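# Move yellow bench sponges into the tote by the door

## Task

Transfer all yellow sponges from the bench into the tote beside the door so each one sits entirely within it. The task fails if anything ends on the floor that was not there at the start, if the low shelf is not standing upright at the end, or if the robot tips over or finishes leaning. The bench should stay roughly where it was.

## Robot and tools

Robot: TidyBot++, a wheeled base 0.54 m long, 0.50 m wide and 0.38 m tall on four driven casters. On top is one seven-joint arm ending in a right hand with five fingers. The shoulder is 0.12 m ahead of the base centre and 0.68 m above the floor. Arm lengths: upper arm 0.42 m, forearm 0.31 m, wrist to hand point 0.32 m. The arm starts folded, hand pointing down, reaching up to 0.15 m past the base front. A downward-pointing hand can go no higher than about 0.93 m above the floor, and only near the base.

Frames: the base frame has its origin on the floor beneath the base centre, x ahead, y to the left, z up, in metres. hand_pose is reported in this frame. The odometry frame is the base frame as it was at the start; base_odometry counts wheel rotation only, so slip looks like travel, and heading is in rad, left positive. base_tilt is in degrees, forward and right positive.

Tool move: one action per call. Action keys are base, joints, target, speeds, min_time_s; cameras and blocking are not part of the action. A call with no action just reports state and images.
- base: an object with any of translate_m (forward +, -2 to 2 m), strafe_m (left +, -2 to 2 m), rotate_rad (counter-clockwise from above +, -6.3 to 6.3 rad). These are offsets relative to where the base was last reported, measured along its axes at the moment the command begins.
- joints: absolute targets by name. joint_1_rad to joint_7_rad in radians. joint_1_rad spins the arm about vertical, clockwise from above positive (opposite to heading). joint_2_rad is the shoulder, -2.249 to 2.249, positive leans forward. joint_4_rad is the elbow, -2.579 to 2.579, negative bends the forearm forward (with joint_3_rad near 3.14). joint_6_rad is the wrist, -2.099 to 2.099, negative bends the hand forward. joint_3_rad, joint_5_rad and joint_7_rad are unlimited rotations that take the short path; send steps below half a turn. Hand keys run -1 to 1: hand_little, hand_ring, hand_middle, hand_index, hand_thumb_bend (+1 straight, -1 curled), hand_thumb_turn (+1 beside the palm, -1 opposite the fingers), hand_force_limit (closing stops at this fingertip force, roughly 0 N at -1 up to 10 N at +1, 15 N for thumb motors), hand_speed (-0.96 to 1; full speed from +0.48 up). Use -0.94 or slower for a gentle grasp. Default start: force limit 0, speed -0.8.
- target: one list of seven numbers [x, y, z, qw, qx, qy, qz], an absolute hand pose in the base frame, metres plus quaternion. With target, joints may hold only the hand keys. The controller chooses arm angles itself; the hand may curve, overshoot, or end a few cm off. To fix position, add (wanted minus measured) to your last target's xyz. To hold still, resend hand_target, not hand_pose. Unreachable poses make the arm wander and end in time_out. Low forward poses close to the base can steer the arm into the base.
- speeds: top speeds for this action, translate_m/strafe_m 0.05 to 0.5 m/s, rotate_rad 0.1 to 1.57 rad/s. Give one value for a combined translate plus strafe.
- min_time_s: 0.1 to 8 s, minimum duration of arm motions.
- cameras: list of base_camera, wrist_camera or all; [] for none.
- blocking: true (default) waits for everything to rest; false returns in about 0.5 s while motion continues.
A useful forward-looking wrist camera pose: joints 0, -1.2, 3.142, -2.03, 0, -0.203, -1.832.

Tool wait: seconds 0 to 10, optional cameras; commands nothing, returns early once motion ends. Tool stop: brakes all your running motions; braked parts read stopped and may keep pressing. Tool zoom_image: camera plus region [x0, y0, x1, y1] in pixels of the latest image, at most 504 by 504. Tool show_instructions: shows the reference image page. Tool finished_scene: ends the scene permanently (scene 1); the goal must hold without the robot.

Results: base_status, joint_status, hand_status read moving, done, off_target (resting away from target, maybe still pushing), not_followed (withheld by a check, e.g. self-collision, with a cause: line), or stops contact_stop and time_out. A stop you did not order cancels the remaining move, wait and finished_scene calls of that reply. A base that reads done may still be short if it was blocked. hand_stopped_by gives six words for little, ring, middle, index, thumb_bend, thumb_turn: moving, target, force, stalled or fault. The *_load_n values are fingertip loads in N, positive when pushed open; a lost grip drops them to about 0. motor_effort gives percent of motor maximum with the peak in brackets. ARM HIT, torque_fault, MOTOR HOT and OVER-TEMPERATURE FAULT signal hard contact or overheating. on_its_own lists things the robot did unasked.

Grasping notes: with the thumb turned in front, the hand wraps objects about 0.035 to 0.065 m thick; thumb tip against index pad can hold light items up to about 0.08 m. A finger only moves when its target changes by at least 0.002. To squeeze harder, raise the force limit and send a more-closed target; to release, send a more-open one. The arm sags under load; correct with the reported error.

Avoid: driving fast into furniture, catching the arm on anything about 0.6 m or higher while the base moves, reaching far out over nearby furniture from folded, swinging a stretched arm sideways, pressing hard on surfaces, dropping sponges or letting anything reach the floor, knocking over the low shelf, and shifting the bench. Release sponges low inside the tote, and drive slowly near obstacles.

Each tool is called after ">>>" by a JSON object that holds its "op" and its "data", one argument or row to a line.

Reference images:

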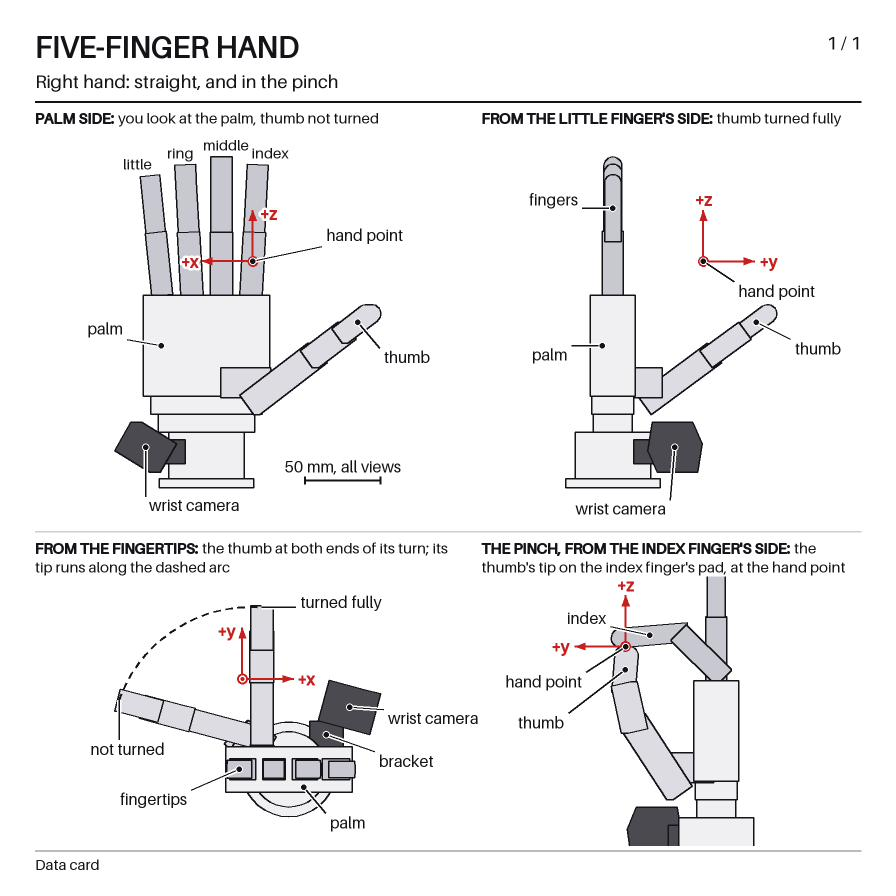

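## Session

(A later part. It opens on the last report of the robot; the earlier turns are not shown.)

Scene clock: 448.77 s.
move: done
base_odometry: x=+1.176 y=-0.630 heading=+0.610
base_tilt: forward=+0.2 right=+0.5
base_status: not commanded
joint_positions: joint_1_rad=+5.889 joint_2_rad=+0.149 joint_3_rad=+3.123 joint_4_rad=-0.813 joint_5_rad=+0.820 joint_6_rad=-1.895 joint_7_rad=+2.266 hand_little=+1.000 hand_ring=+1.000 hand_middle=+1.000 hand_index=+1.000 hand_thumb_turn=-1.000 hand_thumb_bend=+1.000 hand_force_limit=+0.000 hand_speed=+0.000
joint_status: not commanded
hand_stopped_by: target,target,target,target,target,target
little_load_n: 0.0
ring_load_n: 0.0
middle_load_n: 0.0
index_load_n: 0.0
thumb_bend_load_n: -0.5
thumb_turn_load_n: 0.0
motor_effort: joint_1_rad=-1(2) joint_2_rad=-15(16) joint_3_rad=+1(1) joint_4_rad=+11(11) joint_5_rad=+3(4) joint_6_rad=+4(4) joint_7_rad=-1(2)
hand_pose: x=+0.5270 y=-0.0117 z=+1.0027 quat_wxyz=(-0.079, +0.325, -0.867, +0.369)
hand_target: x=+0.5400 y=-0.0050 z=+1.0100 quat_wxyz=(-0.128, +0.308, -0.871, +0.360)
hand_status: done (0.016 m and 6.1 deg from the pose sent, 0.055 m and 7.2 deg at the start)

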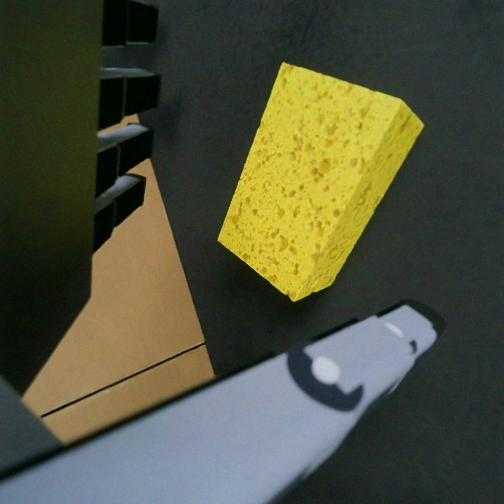

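>>> {"op": "move", "data": {
  "target": [0.537, -0.012, 0.985, 0.128, -0.308, 0.871, -0.360],
  "min_time_s": 1.5,
  "cameras": ["wrist_camera"]
}}

Scene clock: 453.87 s.
move: done
base_odometry: x=+1.176 y=-0.630 heading=+0.610
base_tilt: forward=+0.2 right=+0.6
base_status: not commanded
joint_positions: joint_1_rad=+5.966 joint_2_rad=+0.097 joint_3_rad=+3.061 joint_4_rad=-0.964 joint_5_rad=+0.820 joint_6_rad=-1.813 joint_7_rad=+2.209 hand_little=+1.000 hand_ring=+1.000 hand_middle=+1.000 hand_index=+1.000 hand_thumb_turn=-1.000 hand_thumb_bend=+1.000 hand_force_limit=+0.000 hand_speed=+0.000
joint_status: not commanded
hand_stopped_by: target,target,target,target,target,target
little_load_n: 0.0
ring_load_n: 0.0
middle_load_n: 0.0
index_load_n: 0.0
thumb_bend_load_n: 0.0
thumb_turn_load_n: 0.0
motor_effort: joint_1_rad=-1(2) joint_2_rad=-14(15) joint_3_rad=+0(1) joint_4_rad=+11(12) joint_5_rad=+4(5) joint_6_rad=+3(3) joint_7_rad=+0(2)
hand_pose: x=+0.5255 y=-0.0270 z=+0.9820 quat_wxyz=(-0.076, +0.323, -0.864, +0.379)
hand_target: x=+0.5370 y=-0.0120 z=+0.9850 quat_wxyz=(-0.128, +0.308, -0.871, +0.360)
hand_status: done (0.019 m and 6.6 deg from the pose sent, 0.020 m and 6.1 deg at the start)

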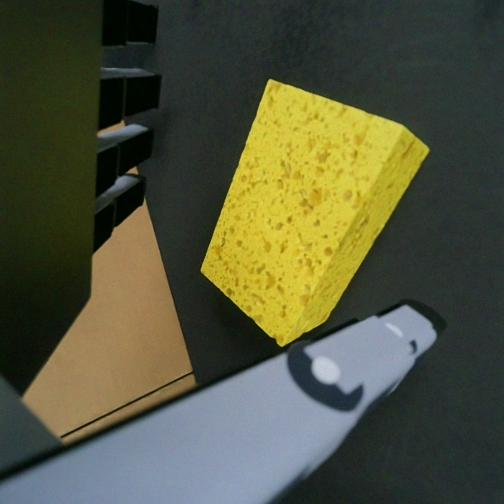

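>>> {"op": "move", "data": {
  "target": [0.535, -0.010, 0.968, 0.128, -0.308, 0.871, -0.360],
  "min_time_s": 1.5,
  "cameras": ["wrist_camera"]
}}

Scene clock: 460.03 s.
move: done
base_odometry: x=+1.176 y=-0.630 heading=+0.610
base_tilt: forward=+0.2 right=+0.5
base_status: not commanded
joint_positions: joint_1_rad=+5.990 joint_2_rad=+0.074 joint_3_rad=+3.030 joint_4_rad=-1.049 joint_5_rad=+0.820 joint_6_rad=-1.771 joint_7_rad=+2.161 hand_little=+1.000 hand_ring=+1.000 hand_middle=+1.000 hand_index=+1.000 hand_thumb_turn=-1.000 hand_thumb_bend=+1.000 hand_force_limit=+0.000 hand_speed=+0.000
joint_status: not commanded
hand_stopped_by: target,target,target,target,target,target
little_load_n: 0.0
ring_load_n: 0.0
middle_load_n: 0.0
index_load_n: 0.0
thumb_bend_load_n: 0.0
thumb_turn_load_n: 0.0
motor_effort: joint_1_rad=-1(2) joint_2_rad=-14(14) joint_3_rad=+0(1) joint_4_rad=+11(13) joint_5_rad=+4(5) joint_6_rad=+2(3) joint_7_rad=-1(2)
hand_pose: x=+0.5248 y=-0.0276 z=+0.9672 quat_wxyz=(-0.077, +0.322, -0.862, +0.383)
hand_target: x=+0.5350 y=-0.0100 z=+0.9680 quat_wxyz=(-0.128, +0.308, -0.871, +0.360)
hand_status: done (0.020 m and 6.7 deg from the pose sent, 0.024 m and 6.6 deg at the start)

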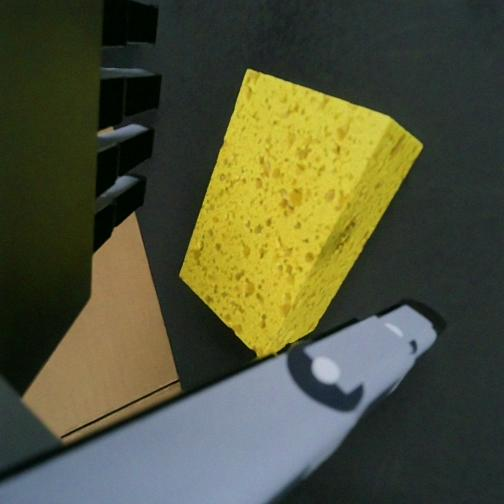

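>>> {"op": "move", "data": {
  "target": [0.547, -0.010, 0.946, 0.128, -0.308, 0.871, -0.360],
  "min_time_s": 1.5,
  "cameras": ["wrist_camera"]
}}

Scene clock: 494.57 s.
move: done
base_odometry: x=+1.176 y=-0.630 heading=+0.610
base_tilt: forward=+0.2 right=+0.6
base_status: not commanded
joint_positions: joint_1_rad=+6.002 joint_2_rad=+0.073 joint_3_rad=+3.030 joint_4_rad=-1.122 joint_5_rad=+0.816 joint_6_rad=-1.706 joint_7_rad=+2.118 hand_little=+1.000 hand_ring=+1.000 hand_middle=+1.000 hand_index=+1.000 hand_thumb_turn=-1.000 hand_thumb_bend=+1.000 hand_force_limit=+0.000 hand_speed=+0.000
joint_status: not commanded
hand_stopped_by: target,target,target,target,target,target
little_load_n: 0.0
ring_load_n: 0.0
middle_load_n: 0.0
index_load_n: 0.0
thumb_bend_load_n: 0.0
thumb_turn_load_n: 0.0
motor_effort: joint_1_rad=-1(2) joint_2_rad=-14(15) joint_3_rad=+0(1) joint_4_rad=+12(13) joint_5_rad=+4(5) joint_6_rad=+2(3) joint_7_rad=-2(2)
hand_pose: x=+0.5368 y=-0.0290 z=+0.9489 quat_wxyz=(-0.080, +0.324, -0.860, +0.387)
hand_target: x=+0.5470 y=-0.0100 z=+0.9460 quat_wxyz=(-0.128, +0.308, -0.871, +0.360)
hand_status: done (0.022 m and 6.7 deg from the pose sent, 0.035 m and 6.7 deg at the start)

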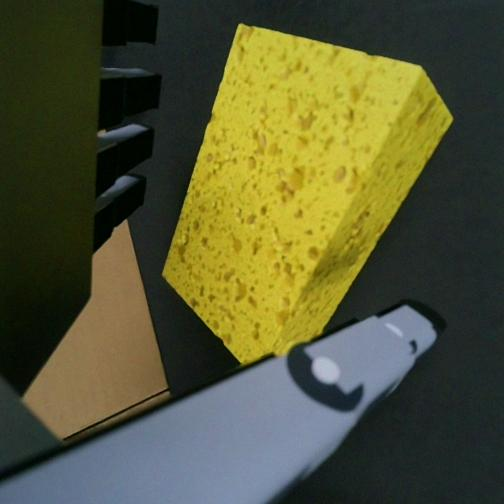

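>>> {"op": "move", "data": {
  "target": [0.547, -0.010, 0.939, 0.128, -0.308, 0.871, -0.360],
  "joints": {"hand_index":0.7,"hand_middle":0.7,"hand_thumb_bend":0.75,"hand_speed":-0.6,"hand_force_limit":-0.6},
  "min_time_s": 1.5,
  "cameras": ["wrist_camera"]
}}

Scene clock: 518.20 s.
move: done
base_odometry: x=+1.176 y=-0.630 heading=+0.610
base_tilt: forward=+0.2 right=+0.6
base_status: not commanded
joint_positions: joint_1_rad=+6.007 joint_2_rad=+0.072 joint_3_rad=+3.030 joint_4_rad=-1.151 joint_5_rad=+0.814 joint_6_rad=-1.688 joint_7_rad=+2.103 hand_little=+1.000 hand_ring=+1.000 hand_middle=+0.700 hand_index=+0.700 hand_thumb_turn=-1.000 hand_thumb_bend=+0.750 hand_force_limit=-0.600 hand_speed=-0.600
joint_status: all done
hand_stopped_by: target,target,target,target,target,target
little_load_n: 0.0
ring_load_n: 0.0
middle_load_n: 0.0
index_load_n: 0.0
thumb_bend_load_n: 0.0
thumb_turn_load_n: 0.0
motor_effort: joint_1_rad=-1(3) joint_2_rad=-15(15) joint_3_rad=+0(1) joint_4_rad=+12(13) joint_5_rad=+5(5) joint_6_rad=+2(3) joint_7_rad=-2(2)
hand_pose: x=+0.5386 y=-0.0304 z=+0.9407 quat_wxyz=(-0.078, +0.323, -0.860, +0.388)
hand_target: x=+0.5470 y=-0.0100 z=+0.9390 quat_wxyz=(-0.128, +0.308, -0.871, +0.360)
hand_status: done (0.022 m and 7.0 deg from the pose sent, 0.024 m and 6.7 deg at the start)

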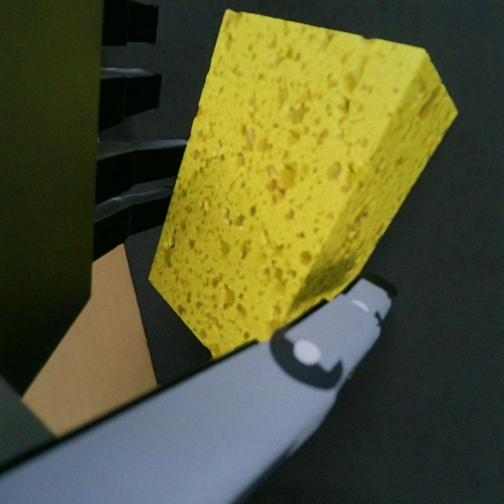

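>>> {"op": "move", "data": {
  "joints": {"hand_index":0.1,"hand_middle":0.1,"hand_thumb_bend":0.2,"hand_speed":-0.92,"hand_force_limit":-0.6},
  "cameras": ["wrist_camera"]
}}

Scene clock: 524.33 s.
move: off_target
base_odometry: x=+1.176 y=-0.630 heading=+0.610
base_tilt: forward=+0.2 right=+0.5
base_status: not commanded
joint_positions: joint_1_rad=+6.007 joint_2_rad=+0.072 joint_3_rad=+3.030 joint_4_rad=-1.151 joint_5_rad=+0.814 joint_6_rad=-1.687 joint_7_rad=+2.102 hand_little=+1.000 hand_ring=+1.000 hand_middle=+0.350 hand_index=+0.357 hand_thumb_turn=-1.000 hand_thumb_bend=+0.571 hand_force_limit=-0.600 hand_speed=-0.920
joint_status: hand_middle off_target (ended at +0.350, target +0.100); hand_index off_target (ended at +0.357, target +0.100); hand_thumb_bend off_target (ended at +0.571, target +0.200); the others done
hand_stopped_by: target,target,force,force,force,target
little_load_n: -0.5
ring_load_n: 0.0
middle_load_n: 2.5
index_load_n: 1.5
thumb_bend_load_n: 3.5
thumb_turn_load_n: 0.0
motor_effort: joint_1_rad=-1(2) joint_2_rad=-14(15) joint_3_rad=+0(1) joint_4_rad=+12(13) joint_5_rad=+5(5) joint_6_rad=+2(3) joint_7_rad=-1(3)
hand_pose: x=+0.5386 y=-0.0303 z=+0.9406 quat_wxyz=(-0.078, +0.323, -0.860, +0.388)
hand_target: x=+0.5470 y=-0.0100 z=+0.9390 quat_wxyz=(-0.128, +0.308, -0.871, +0.360)
hand_status: not commanded

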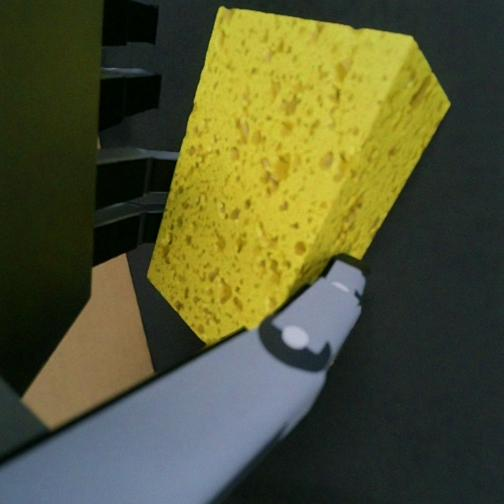

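>>> {"op": "move", "data": {
  "joints": {"hand_index":0.0,"hand_middle":0.0,"hand_thumb_bend":0.1,"hand_speed":-0.94,"hand_force_limit":-0.2},
  "cameras": ["wrist_camera"]
}}

Scene clock: 533.40 s.
move: off_target
base_odometry: x=+1.176 y=-0.630 heading=+0.610
base_tilt: forward=+0.2 right=+0.6
base_status: not commanded
joint_positions: joint_1_rad=+6.007 joint_2_rad=+0.072 joint_3_rad=+3.030 joint_4_rad=-1.151 joint_5_rad=+0.814 joint_6_rad=-1.687 joint_7_rad=+2.102 hand_little=+1.000 hand_ring=+1.000 hand_middle=+0.334 hand_index=+0.330 hand_thumb_turn=-1.000 hand_thumb_bend=+0.563 hand_force_limit=-0.200 hand_speed=-0.940
joint_status: hand_middle off_target (ended at +0.334, target +0.000); hand_index off_target (ended at +0.330, target +0.000); hand_thumb_bend off_target (ended at +0.563, target +0.100); the others done
hand_stopped_by: target,target,force,force,force,target
little_load_n: 0.0
ring_load_n: 0.0
middle_load_n: 3.5
index_load_n: 4.5
thumb_bend_load_n: 6.5
thumb_turn_load_n: -0.5
motor_effort: joint_1_rad=-1(2) joint_2_rad=-14(15) joint_3_rad=+0(0) joint_4_rad=+12(13) joint_5_rad=+5(5) joint_6_rad=+2(3) joint_7_rad=-1(2)
hand_pose: x=+0.5386 y=-0.0303 z=+0.9406 quat_wxyz=(-0.078, +0.323, -0.860, +0.388)
hand_target: x=+0.5470 y=-0.0100 z=+0.9390 quat_wxyz=(-0.128, +0.308, -0.871, +0.360)
hand_status: not commanded

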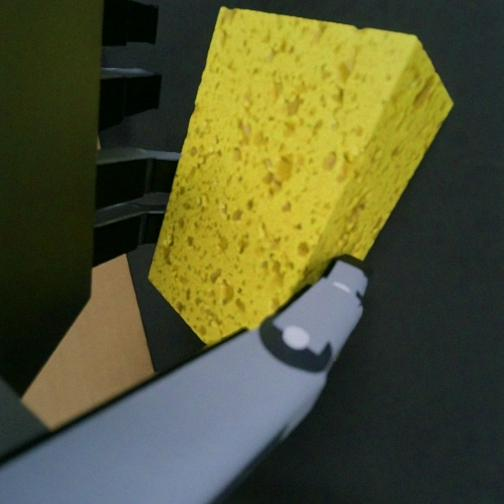

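>>> {"op": "move", "data": {
  "target": [0.547, -0.010, 1.02, 0.128, -0.308, 0.871, -0.360],
  "min_time_s": 2.5,
  "cameras": ["wrist_camera"]
}}

Scene clock: 540.77 s.
move: done
base_odometry: x=+1.176 y=-0.630 heading=+0.610
base_tilt: forward=+0.3 right=+0.5
base_status: not commanded
joint_positions: joint_1_rad=+5.926 joint_2_rad=+0.113 joint_3_rad=+3.135 joint_4_rad=-0.795 joint_5_rad=+0.814 joint_6_rad=-1.765 joint_7_rad=+2.166 hand_little=+1.000 hand_ring=+1.000 hand_middle=+0.334 hand_index=+0.330 hand_thumb_turn=-1.000 hand_thumb_bend=+0.563 hand_force_limit=-0.200 hand_speed=-0.940
joint_status: not commanded
hand_stopped_by: target,target,force,force,force,target
little_load_n: 0.0
ring_load_n: -0.5
middle_load_n: 3.0
index_load_n: 4.5
thumb_bend_load_n: 6.5
thumb_turn_load_n: -0.5
motor_effort: joint_1_rad=-1(3) joint_2_rad=-14(15) joint_3_rad=+1(1) joint_4_rad=+11(13) joint_5_rad=+4(5) joint_6_rad=+4(5) joint_7_rad=+0(2)
hand_pose: x=+0.5599 y=-0.0262 z=+1.0411 quat_wxyz=(-0.170, +0.266, -0.869, +0.382)
hand_target: x=+0.5470 y=-0.0100 z=+1.0200 quat_wxyz=(-0.128, +0.308, -0.871, +0.360)
hand_status: done (0.030 m and 7.3 deg from the pose sent, 0.082 m and 6.9 deg at the start)

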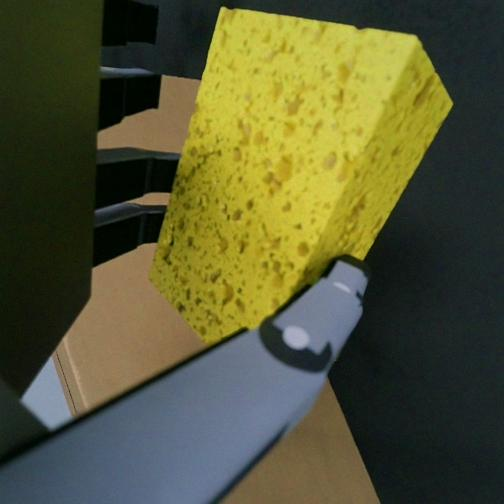

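>>> {"op": "move", "data": {
  "base": {"translate_m":-0.45},
  "speeds": {"translate_m":0.3},
  "cameras": ["wrist_camera"]
}}

>>> {"op": "move", "data": {
  "base": {"translate_m":-0.302,"strafe_m":1.063,"rotate_rad":2.2},
  "speeds": {"translate_m":0.35,"rotate_rad":0.8},
  "cameras": ["all"]
}}

Scene clock: 583.33 s.
move: done
base_odometry: x=+0.807 y=-0.888 heading=+0.610
base_tilt: forward=+0.2 right=+0.6
base_status: done
joint_positions: joint_1_rad=+5.924 joint_2_rad=+0.129 joint_3_rad=+3.136 joint_4_rad=-0.793 joint_5_rad=+0.814 joint_6_rad=-1.771 joint_7_rad=+2.166 hand_little=+1.000 hand_ring=+1.000 hand_middle=+0.334 hand_index=+0.330 hand_thumb_turn=-1.000 hand_thumb_bend=+0.563 hand_force_limit=-0.200 hand_speed=-0.940
joint_status: not commanded
hand_stopped_by: target,target,force,force,force,target
little_load_n: 0.0
ring_load_n: 0.0
middle_load_n: 3.5
index_load_n: 4.5
thumb_bend_load_n: 6.5
thumb_turn_load_n: -0.5
motor_effort: joint_1_rad=-1(2) joint_2_rad=-14(18) joint_3_rad=+1(1) joint_4_rad=+11(12) joint_5_rad=+4(4) joint_6_rad=+4(5) joint_7_rad=-1(2)
hand_pose: x=+0.5641 y=-0.0242 z=+1.0345 quat_wxyz=(-0.161, +0.269, -0.870, +0.382)
hand_target: x=+0.5470 y=-0.0100 z=+1.0200 quat_wxyz=(-0.128, +0.308, -0.871, +0.360)
hand_status: not commanded

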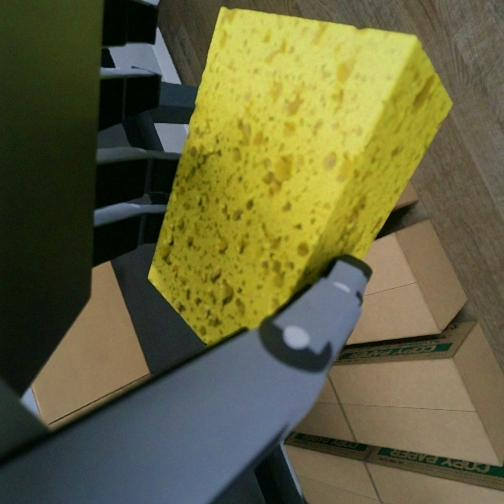

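Scene clock: 587.47 s.
move: done
base_odometry: x=-0.050 y=-0.189 heading=+2.810
base_tilt: forward=+0.3 right=+0.6
base_status: done
joint_positions: joint_1_rad=+5.914 joint_2_rad=+0.132 joint_3_rad=+3.147 joint_4_rad=-0.793 joint_5_rad=+0.814 joint_6_rad=-1.771 joint_7_rad=+2.166 hand_little=+1.000 hand_ring=+1.000 hand_middle=+0.334 hand_index=+0.330 hand_thumb_turn=-1.000 hand_thumb_bend=+0.563 hand_force_limit=-0.200 hand_speed=-0.940
joint_status: not commanded
hand_stopped_by: target,target,force,force,force,target
little_load_n: 0.0
ring_load_n: 0.0
middle_load_n: 3.5
index_load_n: 4.5
thumb_bend_load_n: 6.5
thumb_turn_load_n: -0.5
motor_effort: joint_1_rad=-1(4) joint_2_rad=-15(17) joint_3_rad=+0(2) joint_4_rad=+11(12) joint_5_rad=+4(5) joint_6_rad=+4(4) joint_7_rad=-1(3)
hand_pose: x=+0.5648 y=-0.0236 z=+1.0337 quat_wxyz=(-0.160, +0.269, -0.869, +0.382)
hand_target: x=+0.5470 y=-0.0100 z=+1.0200 quat_wxyz=(-0.128, +0.308, -0.871, +0.360)
hand_status: not commanded
pictures: base_camera, wrist_camera

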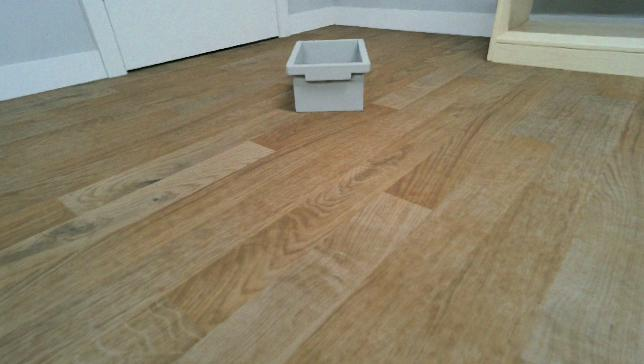

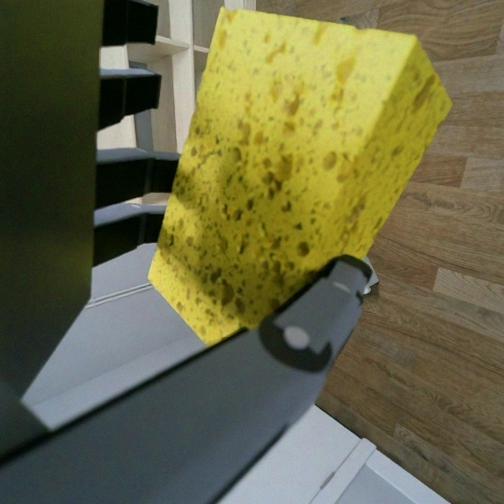

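>>> {"op": "zoom_image", "data": {
  "camera": "base_camera",
  "region": [260, 20, 400, 130]
}}

>>> {"op": "move", "data": {
  "base": {"translate_m":0.25},
  "speeds": {"translate_m":0.3},
  "cameras": ["base_camera"]
}}

>>> {"op": "zoom_image", "data": {
  "camera": "base_camera",
  "region": [240, 30, 440, 190]
}}

Scaled by 3.600.

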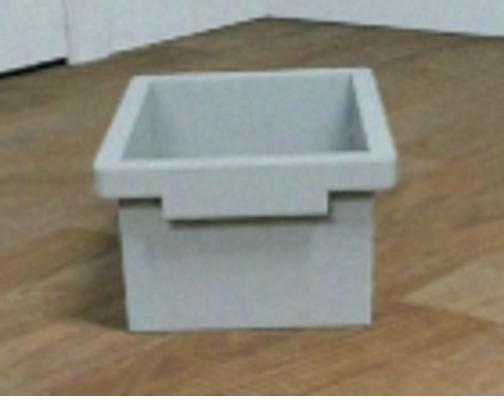

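Scene clock: 596.47 s.
move: done
base_odometry: x=-0.286 y=-0.108 heading=+2.810
base_tilt: forward=+0.3 right=+0.6
base_status: done
joint_positions: joint_1_rad=+5.914 joint_2_rad=+0.134 joint_3_rad=+3.147 joint_4_rad=-0.792 joint_5_rad=+0.814 joint_6_rad=-1.771 joint_7_rad=+2.166 hand_little=+1.000 hand_ring=+1.000 hand_middle=+0.334 hand_index=+0.330 hand_thumb_turn=-1.000 hand_thumb_bend=+0.563 hand_force_limit=-0.200 hand_speed=-0.940
joint_status: not commanded
hand_stopped_by: target,target,force,force,force,target
little_load_n: 0.0
ring_load_n: 0.0
middle_load_n: 3.5
index_load_n: 4.5
thumb_bend_load_n: 7.0
thumb_turn_load_n: -0.5
motor_effort: joint_1_rad=-1(2) joint_2_rad=-15(18) joint_3_rad=+0(1) joint_4_rad=+10(12) joint_5_rad=+4(5) joint_6_rad=+3(5) joint_7_rad=-1(2)
hand_pose: x=+0.5655 y=-0.0233 z=+1.0327 quat_wxyz=(-0.159, +0.269, -0.869, +0.382)
hand_target: x=+0.5470 y=-0.0100 z=+1.0200 quat_wxyz=(-0.128, +0.308, -0.871, +0.360)
hand_status: not commanded

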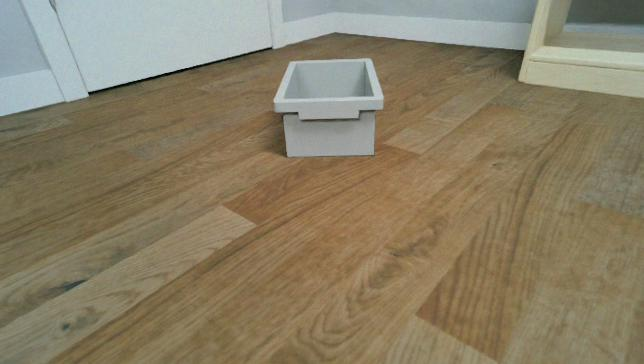

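Scaled by 2.520.

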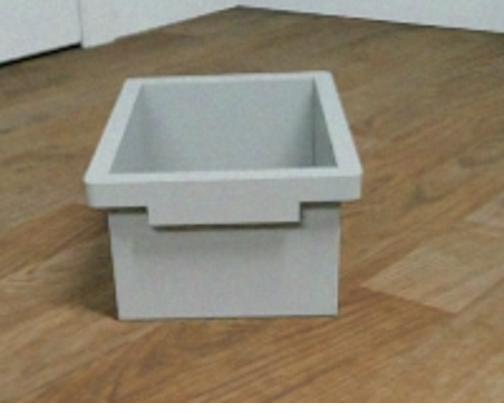

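>>> {"op": "move", "data": {
  "target": [0.62, 0.0, 0.75, 0.2706, -0.6533, 0.6533, -0.2706],
  "min_time_s": 4,
  "cameras": ["all"]
}}

Scene clock: 625.73 s.
move: done
base_odometry: x=-0.286 y=-0.108 heading=+2.810
base_tilt: forward=+0.3 right=+0.5
base_status: not commanded
joint_positions: joint_1_rad=+6.375 joint_2_rad=+0.071 joint_3_rad=+3.146 joint_4_rad=-1.768 joint_5_rad=-0.074 joint_6_rad=-0.607 joint_7_rad=+3.256 hand_little=+1.000 hand_ring=+1.000 hand_middle=+0.334 hand_index=+0.330 hand_thumb_turn=-1.000 hand_thumb_bend=+0.563 hand_force_limit=-0.200 hand_speed=-0.940
joint_status: not commanded
hand_stopped_by: target,target,force,force,force,target
little_load_n: 0.0
ring_load_n: 0.0
middle_load_n: 3.5
index_load_n: 4.5
thumb_bend_load_n: 6.5
thumb_turn_load_n: -0.5
motor_effort: joint_1_rad=+0(2) joint_2_rad=-17(18) joint_3_rad=+0(1) joint_4_rad=+14(16) joint_5_rad=-1(4) joint_6_rad=+5(6) joint_7_rad=-2(2)
hand_pose: x=+0.6123 y=-0.0051 z=+0.7330 quat_wxyz=(-0.238, +0.655, -0.673, +0.246)
hand_target: x=+0.6200 y=+0.0000 z=+0.7500 quat_wxyz=(-0.271, +0.653, -0.653, +0.271)
hand_status: done (0.019 m and 5.2 deg from the pose sent, 0.289 m and 54.1 deg at the start)
pictures: base_camera, wrist_camera

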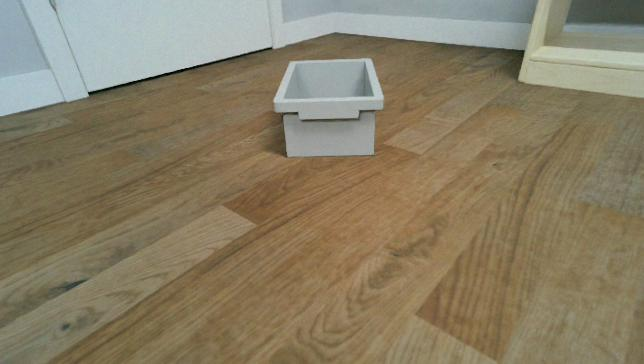

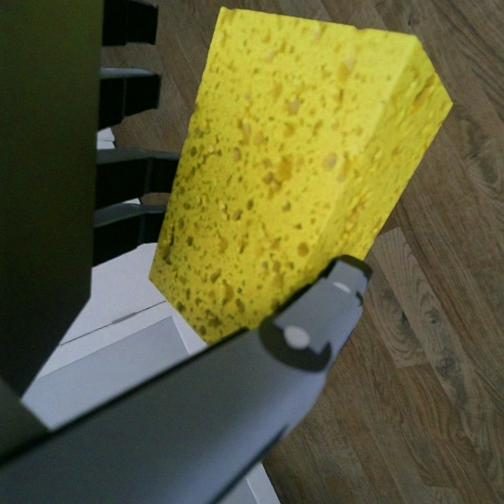

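>>> {"op": "move", "data": {
  "target": [0.62, 0.0, 0.40, 0.2706, -0.6533, 0.6533, -0.2706],
  "min_time_s": 2.5,
  "cameras": ["all"]
}}

Scene clock: 650.43 s.
move: done
base_odometry: x=-0.286 y=-0.108 heading=+2.810
base_tilt: forward=+0.3 right=+0.6
base_status: not commanded
joint_positions: joint_1_rad=+6.158 joint_2_rad=+0.759 joint_3_rad=+3.462 joint_4_rad=-2.278 joint_5_rad=+0.281 joint_6_rad=+0.682 joint_7_rad=+2.860 hand_little=+1.000 hand_ring=+1.000 hand_middle=+0.334 hand_index=+0.330 hand_thumb_turn=-1.000 hand_thumb_bend=+0.563 hand_force_limit=-0.200 hand_speed=-0.940
joint_status: not commanded
hand_stopped_by: target,target,force,force,force,target
little_load_n: 0.0
ring_load_n: 0.0
middle_load_n: 3.5
index_load_n: 4.5
thumb_bend_load_n: 6.5
thumb_turn_load_n: -0.5
motor_effort: joint_1_rad=-1(2) joint_2_rad=-24(25) joint_3_rad=+2(3) joint_4_rad=+3(15) joint_5_rad=-1(2) joint_6_rad=+5(6) joint_7_rad=-1(3)
hand_pose: x=+0.6255 y=-0.0230 z=+0.4070 quat_wxyz=(-0.247, +0.651, -0.657, +0.288)
hand_target: x=+0.6200 y=+0.0000 z=+0.4000 quat_wxyz=(-0.271, +0.653, -0.653, +0.271)
hand_status: done (0.025 m and 3.4 deg from the pose sent, 0.333 m and 5.2 deg at the start)
pictures: base_camera, wrist_camera

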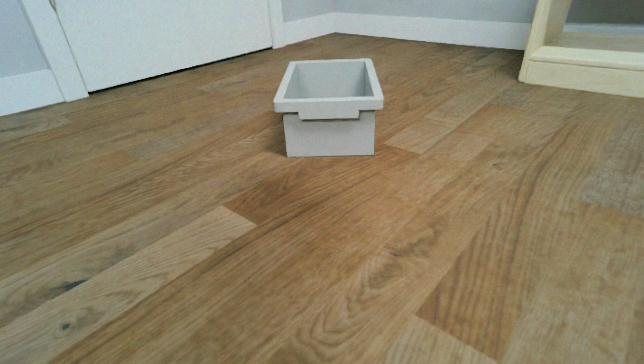

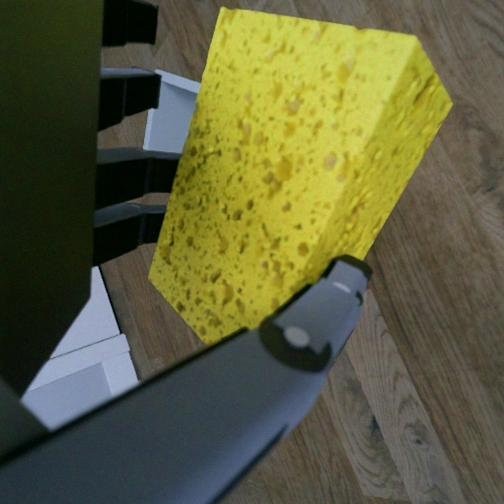

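>>> {"op": "move", "data": {
  "base": {"translate_m":0.30},
  "speeds": {"translate_m":0.15},
  "cameras": ["all"]
}}

Scene clock: 673.80 s.
move: done
base_odometry: x=-0.570 y=-0.010 heading=+2.810
base_tilt: forward=+0.3 right=+0.6
base_status: done
joint_positions: joint_1_rad=+6.158 joint_2_rad=+0.759 joint_3_rad=+3.462 joint_4_rad=-2.284 joint_5_rad=+0.282 joint_6_rad=+0.688 joint_7_rad=+2.860 hand_little=+1.000 hand_ring=+1.000 hand_middle=+0.334 hand_index=+0.330 hand_thumb_turn=-1.000 hand_thumb_bend=+0.563 hand_force_limit=-0.200 hand_speed=-0.940
joint_status: not commanded
hand_stopped_by: target,target,force,force,force,target
little_load_n: 0.0
ring_load_n: 0.0
middle_load_n: 4.0
index_load_n: 4.5
thumb_bend_load_n: 6.5
thumb_turn_load_n: -0.5
motor_effort: joint_1_rad=-1(2) joint_2_rad=-24(26) joint_3_rad=+2(3) joint_4_rad=+4(5) joint_5_rad=-2(3) joint_6_rad=+5(6) joint_7_rad=-1(3)
hand_pose: x=+0.6234 y=-0.0224 z=+0.4064 quat_wxyz=(-0.247, +0.651, -0.657, +0.287)
hand_target: x=+0.6200 y=+0.0000 z=+0.4000 quat_wxyz=(-0.271, +0.653, -0.653, +0.271)
hand_status: not commanded
pictures: base_camera, wrist_camera

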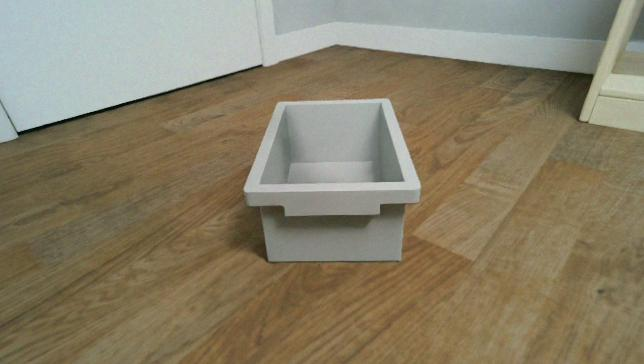

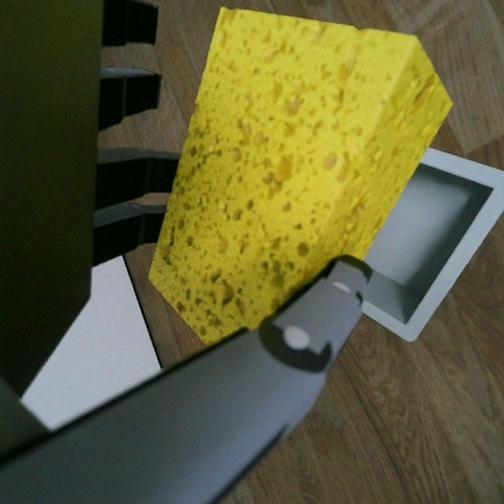

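>>> {"op": "move", "data": {
  "target": [0.775, 0.065, 0.30, 0.2706, -0.6533, 0.6533, -0.2706],
  "min_time_s": 2.5,
  "cameras": ["all"]
}}

Scene clock: 699.63 s.
move: done
base_odometry: x=-0.570 y=-0.010 heading=+2.810
base_tilt: forward=+0.3 right=+0.6
base_status: not commanded
joint_positions: joint_1_rad=+5.979 joint_2_rad=+1.099 joint_3_rad=+3.515 joint_4_rad=-1.760 joint_5_rad=+0.282 joint_6_rad=+0.582 joint_7_rad=+2.594 hand_little=+1.000 hand_ring=+1.000 hand_middle=+0.334 hand_index=+0.330 hand_thumb_turn=-1.000 hand_thumb_bend=+0.563 hand_force_limit=-0.200 hand_speed=-0.940
joint_status: not commanded
hand_stopped_by: target,target,force,force,force,target
little_load_n: 0.0
ring_load_n: 0.0
middle_load_n: 3.5
index_load_n: 4.5
thumb_bend_load_n: 6.5
thumb_turn_load_n: -0.5
motor_effort: joint_1_rad=-2(2) joint_2_rad=-33(33) joint_3_rad=+4(5) joint_4_rad=+7(7) joint_5_rad=-2(3) joint_6_rad=+5(6) joint_7_rad=-1(2)
hand_pose: x=+0.7914 y=+0.0700 z=+0.3312 quat_wxyz=(-0.304, +0.655, -0.628, +0.289)
hand_target: x=+0.7750 y=+0.0650 z=+0.3000 quat_wxyz=(-0.271, +0.653, -0.653, +0.271)
hand_status: done (0.036 m and 5.3 deg from the pose sent, 0.205 m and 3.3 deg at the start)
pictures: base_camera, wrist_camera

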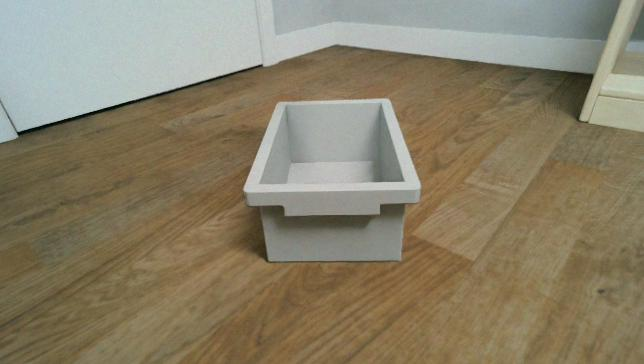

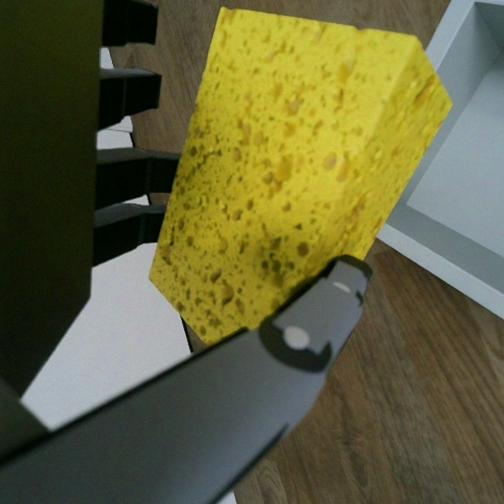

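>>> {"op": "zoom_image", "data": {
  "camera": "wrist_camera",
  "region": [344, 0, 504, 340]
}}

Scaled by 1.482.

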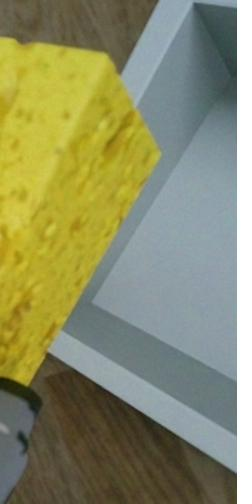

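>>> {"op": "move", "data": {
  "target": [0.755, 0.038, 0.17, 0.2706, -0.6533, 0.6533, -0.2706],
  "min_time_s": 2.5,
  "cameras": ["all"]
}}

Scene clock: 735.10 s.
move: done
base_odometry: x=-0.570 y=-0.010 heading=+2.810
base_tilt: forward=+0.2 right=+0.6
base_status: not commanded
joint_positions: joint_1_rad=+5.979 joint_2_rad=+1.405 joint_3_rad=+3.525 joint_4_rad=-1.660 joint_5_rad=+0.258 joint_6_rad=+0.627 joint_7_rad=+2.593 hand_little=+1.000 hand_ring=+1.000 hand_middle=+0.334 hand_index=+0.330 hand_thumb_turn=-1.000 hand_thumb_bend=+0.563 hand_force_limit=-0.200 hand_speed=-0.940
joint_status: not commanded
hand_stopped_by: target,target,force,force,force,target
little_load_n: 0.0
ring_load_n: 0.0
middle_load_n: 3.5
index_load_n: 4.5
thumb_bend_load_n: 6.5
thumb_turn_load_n: -0.5
motor_effort: joint_1_rad=-1(2) joint_2_rad=-32(34) joint_3_rad=+5(6) joint_4_rad=+4(7) joint_5_rad=-2(3) joint_6_rad=+3(6) joint_7_rad=-1(3)
hand_pose: x=+0.7325 y=+0.0496 z=+0.1709 quat_wxyz=(-0.240, +0.692, -0.632, +0.252)
hand_target: x=+0.7550 y=+0.0380 z=+0.1700 quat_wxyz=(-0.271, +0.653, -0.653, +0.271)
hand_status: done (0.025 m and 6.5 deg from the pose sent, 0.168 m and 5.3 deg at the start)
pictures: base_camera, wrist_camera

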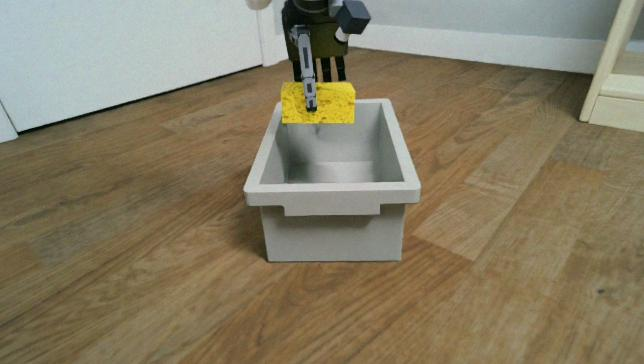

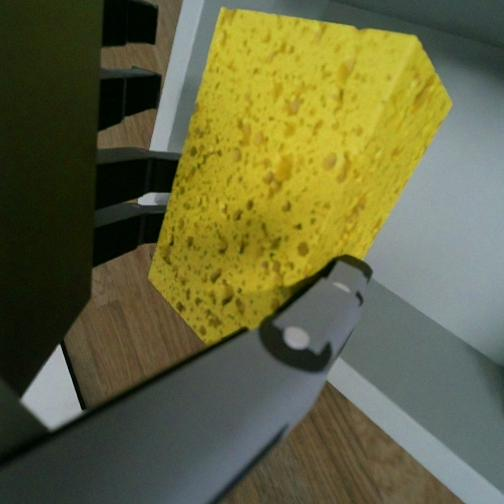

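>>> {"op": "move", "data": {
  "target": [0.788, 0.034, 0.10, 0.2797, -0.6495, 0.6289, -0.3231],
  "min_time_s": 2.5,
  "cameras": ["all"]
}}

Scene clock: 775.00 s.
move: done
base_odometry: x=-0.570 y=-0.010 heading=+2.810
base_tilt: forward=+0.3 right=+0.6
base_status: not commanded
joint_positions: joint_1_rad=+5.918 joint_2_rad=+1.628 joint_3_rad=+3.650 joint_4_rad=-1.448 joint_5_rad=+0.042 joint_6_rad=+0.657 joint_7_rad=+2.593 hand_little=+1.000 hand_ring=+1.000 hand_middle=+0.334 hand_index=+0.330 hand_thumb_turn=-1.000 hand_thumb_bend=+0.563 hand_force_limit=-0.200 hand_speed=-0.940
joint_status: not commanded
hand_stopped_by: target,target,force,force,force,target
little_load_n: 0.0
ring_load_n: 0.0
middle_load_n: 3.5
index_load_n: 4.5
thumb_bend_load_n: 6.5
thumb_turn_load_n: -0.5
motor_effort: joint_1_rad=-1(2) joint_2_rad=-31(33) joint_3_rad=+6(7) joint_4_rad=+4(4) joint_5_rad=-3(3) joint_6_rad=+4(5) joint_7_rad=-1(3)
hand_pose: x=+0.7824 y=+0.0185 z=+0.1124 quat_wxyz=(-0.246, +0.673, -0.619, +0.321)
hand_target: x=+0.7880 y=+0.0340 z=+0.1000 quat_wxyz=(-0.280, +0.650, -0.629, +0.323)
hand_status: done (0.021 m and 4.8 deg from the pose sent, 0.091 m and 10.5 deg at the start)
pictures: base_camera, wrist_camera

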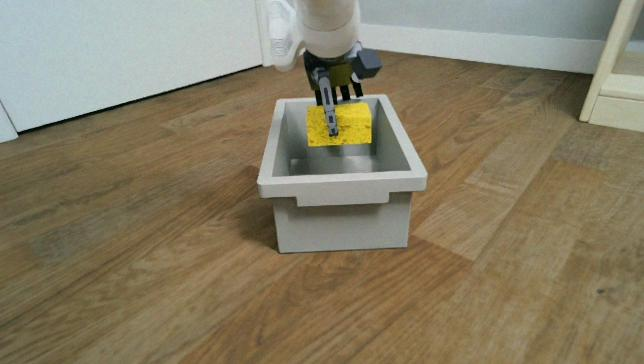

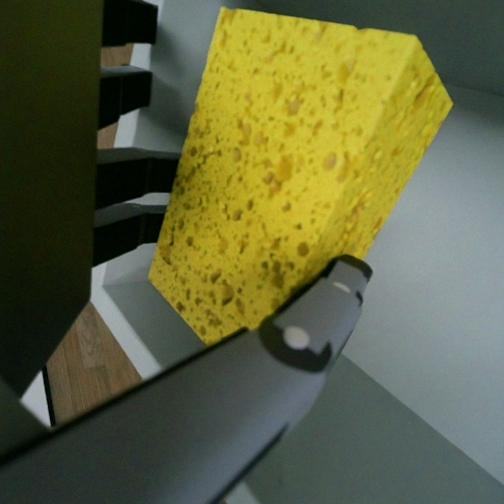

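>>> {"op": "move", "data": {
  "target": [0.783, 0.046, 0.06, 0.2797, -0.6495, 0.6289, -0.3231],
  "min_time_s": 2,
  "cameras": ["all"]
}}

Scene clock: 795.10 s.
move: done
base_odometry: x=-0.570 y=-0.010 heading=+2.810
base_tilt: forward=+0.3 right=+0.5
base_status: not commanded
joint_positions: joint_1_rad=+5.876 joint_2_rad=+1.749 joint_3_rad=+3.673 joint_4_rad=-1.353 joint_5_rad=-0.026 joint_6_rad=+0.657 joint_7_rad=+2.584 hand_little=+1.000 hand_ring=+1.000 hand_middle=+0.334 hand_index=+0.330 hand_thumb_turn=-1.000 hand_thumb_bend=+0.563 hand_force_limit=-0.200 hand_speed=-0.940
joint_status: not commanded
hand_stopped_by: target,target,force,force,force,target
little_load_n: 0.0
ring_load_n: 0.0
middle_load_n: 3.5
index_load_n: 5.0
thumb_bend_load_n: 6.5
thumb_turn_load_n: -0.5
motor_effort: joint_1_rad=-1(2) joint_2_rad=-32(34) joint_3_rad=+7(8) joint_4_rad=+2(4) joint_5_rad=-3(4) joint_6_rad=+4(5) joint_7_rad=-1(2)
hand_pose: x=+0.7744 y=+0.0341 z=+0.0642 quat_wxyz=(-0.249, +0.682, -0.609, +0.320)
hand_target: x=+0.7830 y=+0.0460 z=+0.0600 quat_wxyz=(-0.280, +0.650, -0.629, +0.323)
hand_status: done (0.015 m and 5.6 deg from the pose sent, 0.059 m and 4.8 deg at the start)
pictures: base_camera, wrist_camera

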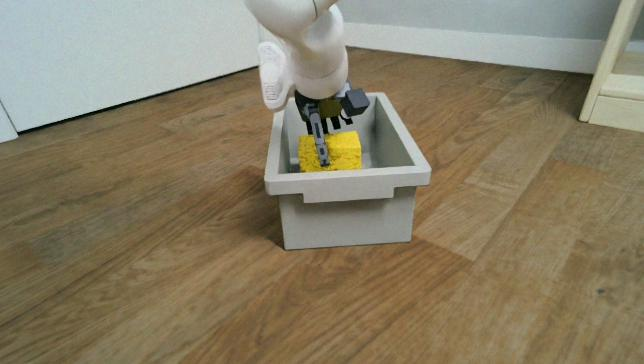

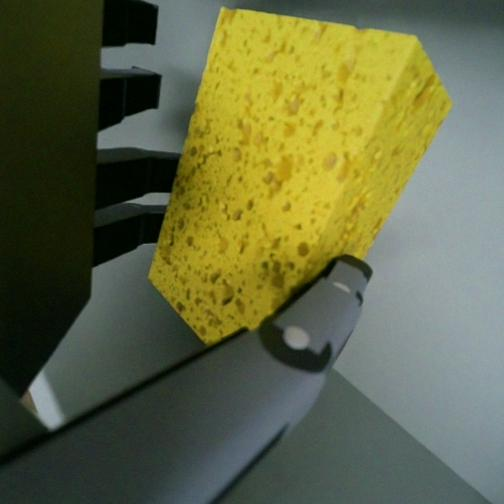

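>>> {"op": "move", "data": {
  "joints": {"hand_ring":0.5,"hand_little":0.5,"hand_speed":-0.7},
  "cameras": ["all"]
}}

Scene clock: 803.27 s.
move: done
base_odometry: x=-0.570 y=-0.010 heading=+2.810
base_tilt: forward=+0.2 right=+0.6
base_status: not commanded
joint_positions: joint_1_rad=+5.876 joint_2_rad=+1.749 joint_3_rad=+3.673 joint_4_rad=-1.353 joint_5_rad=-0.027 joint_6_rad=+0.657 joint_7_rad=+2.584 hand_little=+0.500 hand_ring=+0.500 hand_middle=+0.334 hand_index=+0.330 hand_thumb_turn=-1.000 hand_thumb_bend=+0.563 hand_force_limit=-0.200 hand_speed=-0.700
joint_status: all done
hand_stopped_by: target,target,force,force,force,target
little_load_n: 0.0
ring_load_n: 0.0
middle_load_n: 3.5
index_load_n: 4.5
thumb_bend_load_n: 6.5
thumb_turn_load_n: -0.5
motor_effort: joint_1_rad=-1(2) joint_2_rad=-32(33) joint_3_rad=+7(8) joint_4_rad=+2(3) joint_5_rad=-3(4) joint_6_rad=+4(5) joint_7_rad=-2(2)
hand_pose: x=+0.7745 y=+0.0341 z=+0.0643 quat_wxyz=(-0.249, +0.682, -0.609, +0.320)
hand_target: x=+0.7830 y=+0.0460 z=+0.0600 quat_wxyz=(-0.280, +0.650, -0.629, +0.323)
hand_status: not commanded
pictures: base_camera, wrist_camera

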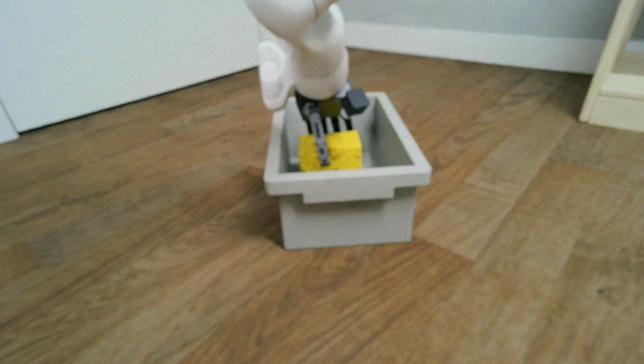

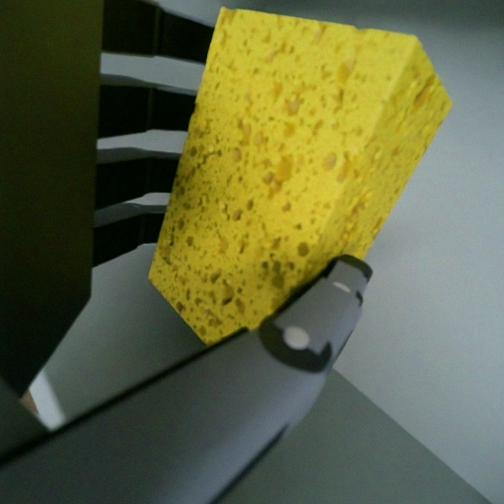

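>>> {"op": "zoom_image", "data": {
  "camera": "base_camera",
  "region": [240, 40, 450, 260]
}}

Scaled by 2.291.

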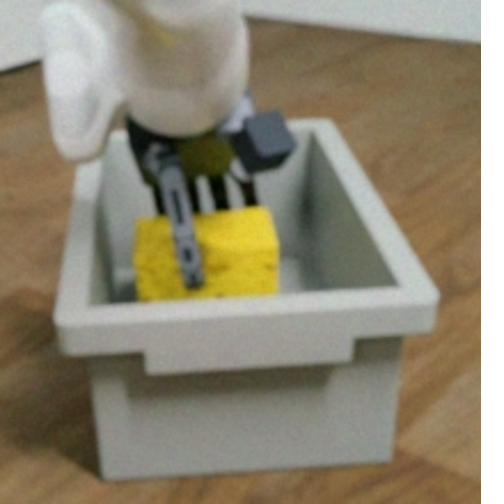

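>>> {"op": "move", "data": {
  "target": [0.780, 0.034, 0.038, 0.2797, -0.6495, 0.6289, -0.3231],
  "min_time_s": 2,
  "cameras": ["all"]
}}

>>> {"op": "zoom_image", "data": {
  "camera": "base_camera",
  "region": [240, 40, 450, 260]
}}

Scene clock: 816.57 s.
move: done
base_odometry: x=-0.570 y=-0.010 heading=+2.810
base_tilt: forward=+0.3 right=+0.6
base_status: not commanded
joint_positions: joint_1_rad=+5.876 joint_2_rad=+1.794 joint_3_rad=+3.673 joint_4_rad=-1.301 joint_5_rad=-0.037 joint_6_rad=+0.657 joint_7_rad=+2.584 hand_little=+0.500 hand_ring=+0.500 hand_middle=+0.334 hand_index=+0.330 hand_thumb_turn=-1.000 hand_thumb_bend=+0.563 hand_force_limit=-0.200 hand_speed=-0.700
joint_status: not commanded
hand_stopped_by: target,target,force,force,force,target
little_load_n: 0.0
ring_load_n: 0.0
middle_load_n: 3.5
index_load_n: 4.5
thumb_bend_load_n: 6.5
thumb_turn_load_n: -0.5
motor_effort: joint_1_rad=+0(2) joint_2_rad=-32(33) joint_3_rad=+7(8) joint_4_rad=+2(3) joint_5_rad=-3(4) joint_6_rad=+4(5) joint_7_rad=-1(2)
hand_pose: x=+0.7740 y=+0.0412 z=+0.0452 quat_wxyz=(-0.255, +0.685, -0.604, +0.316)
hand_target: x=+0.7800 y=+0.0340 z=+0.0380 quat_wxyz=(-0.280, +0.649, -0.629, +0.323)
hand_status: done (0.012 m and 5.8 deg from the pose sent, 0.027 m and 5.6 deg at the start)
pictures: base_camera, wrist_camera

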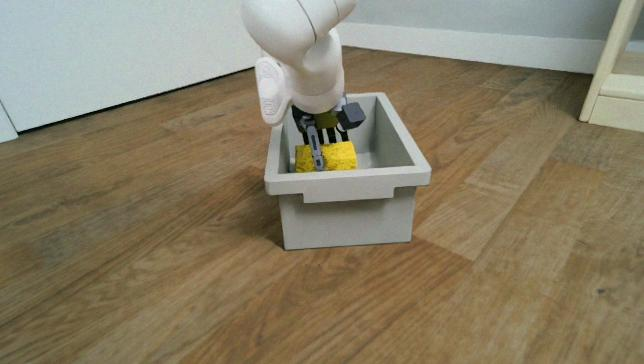

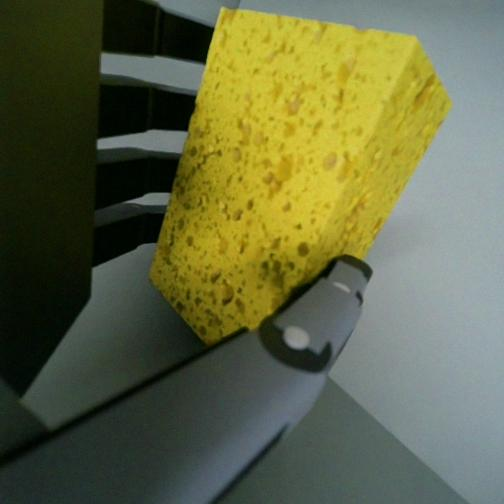

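Scaled by 2.291.

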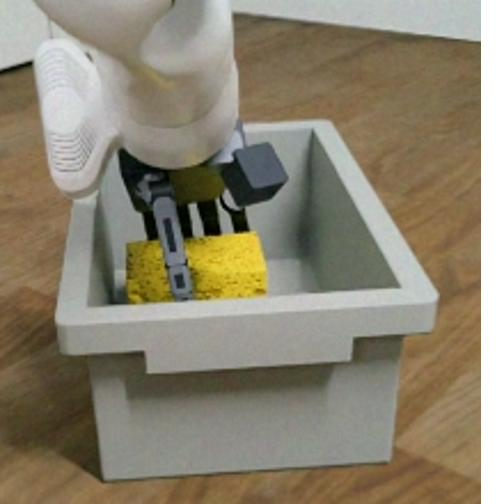

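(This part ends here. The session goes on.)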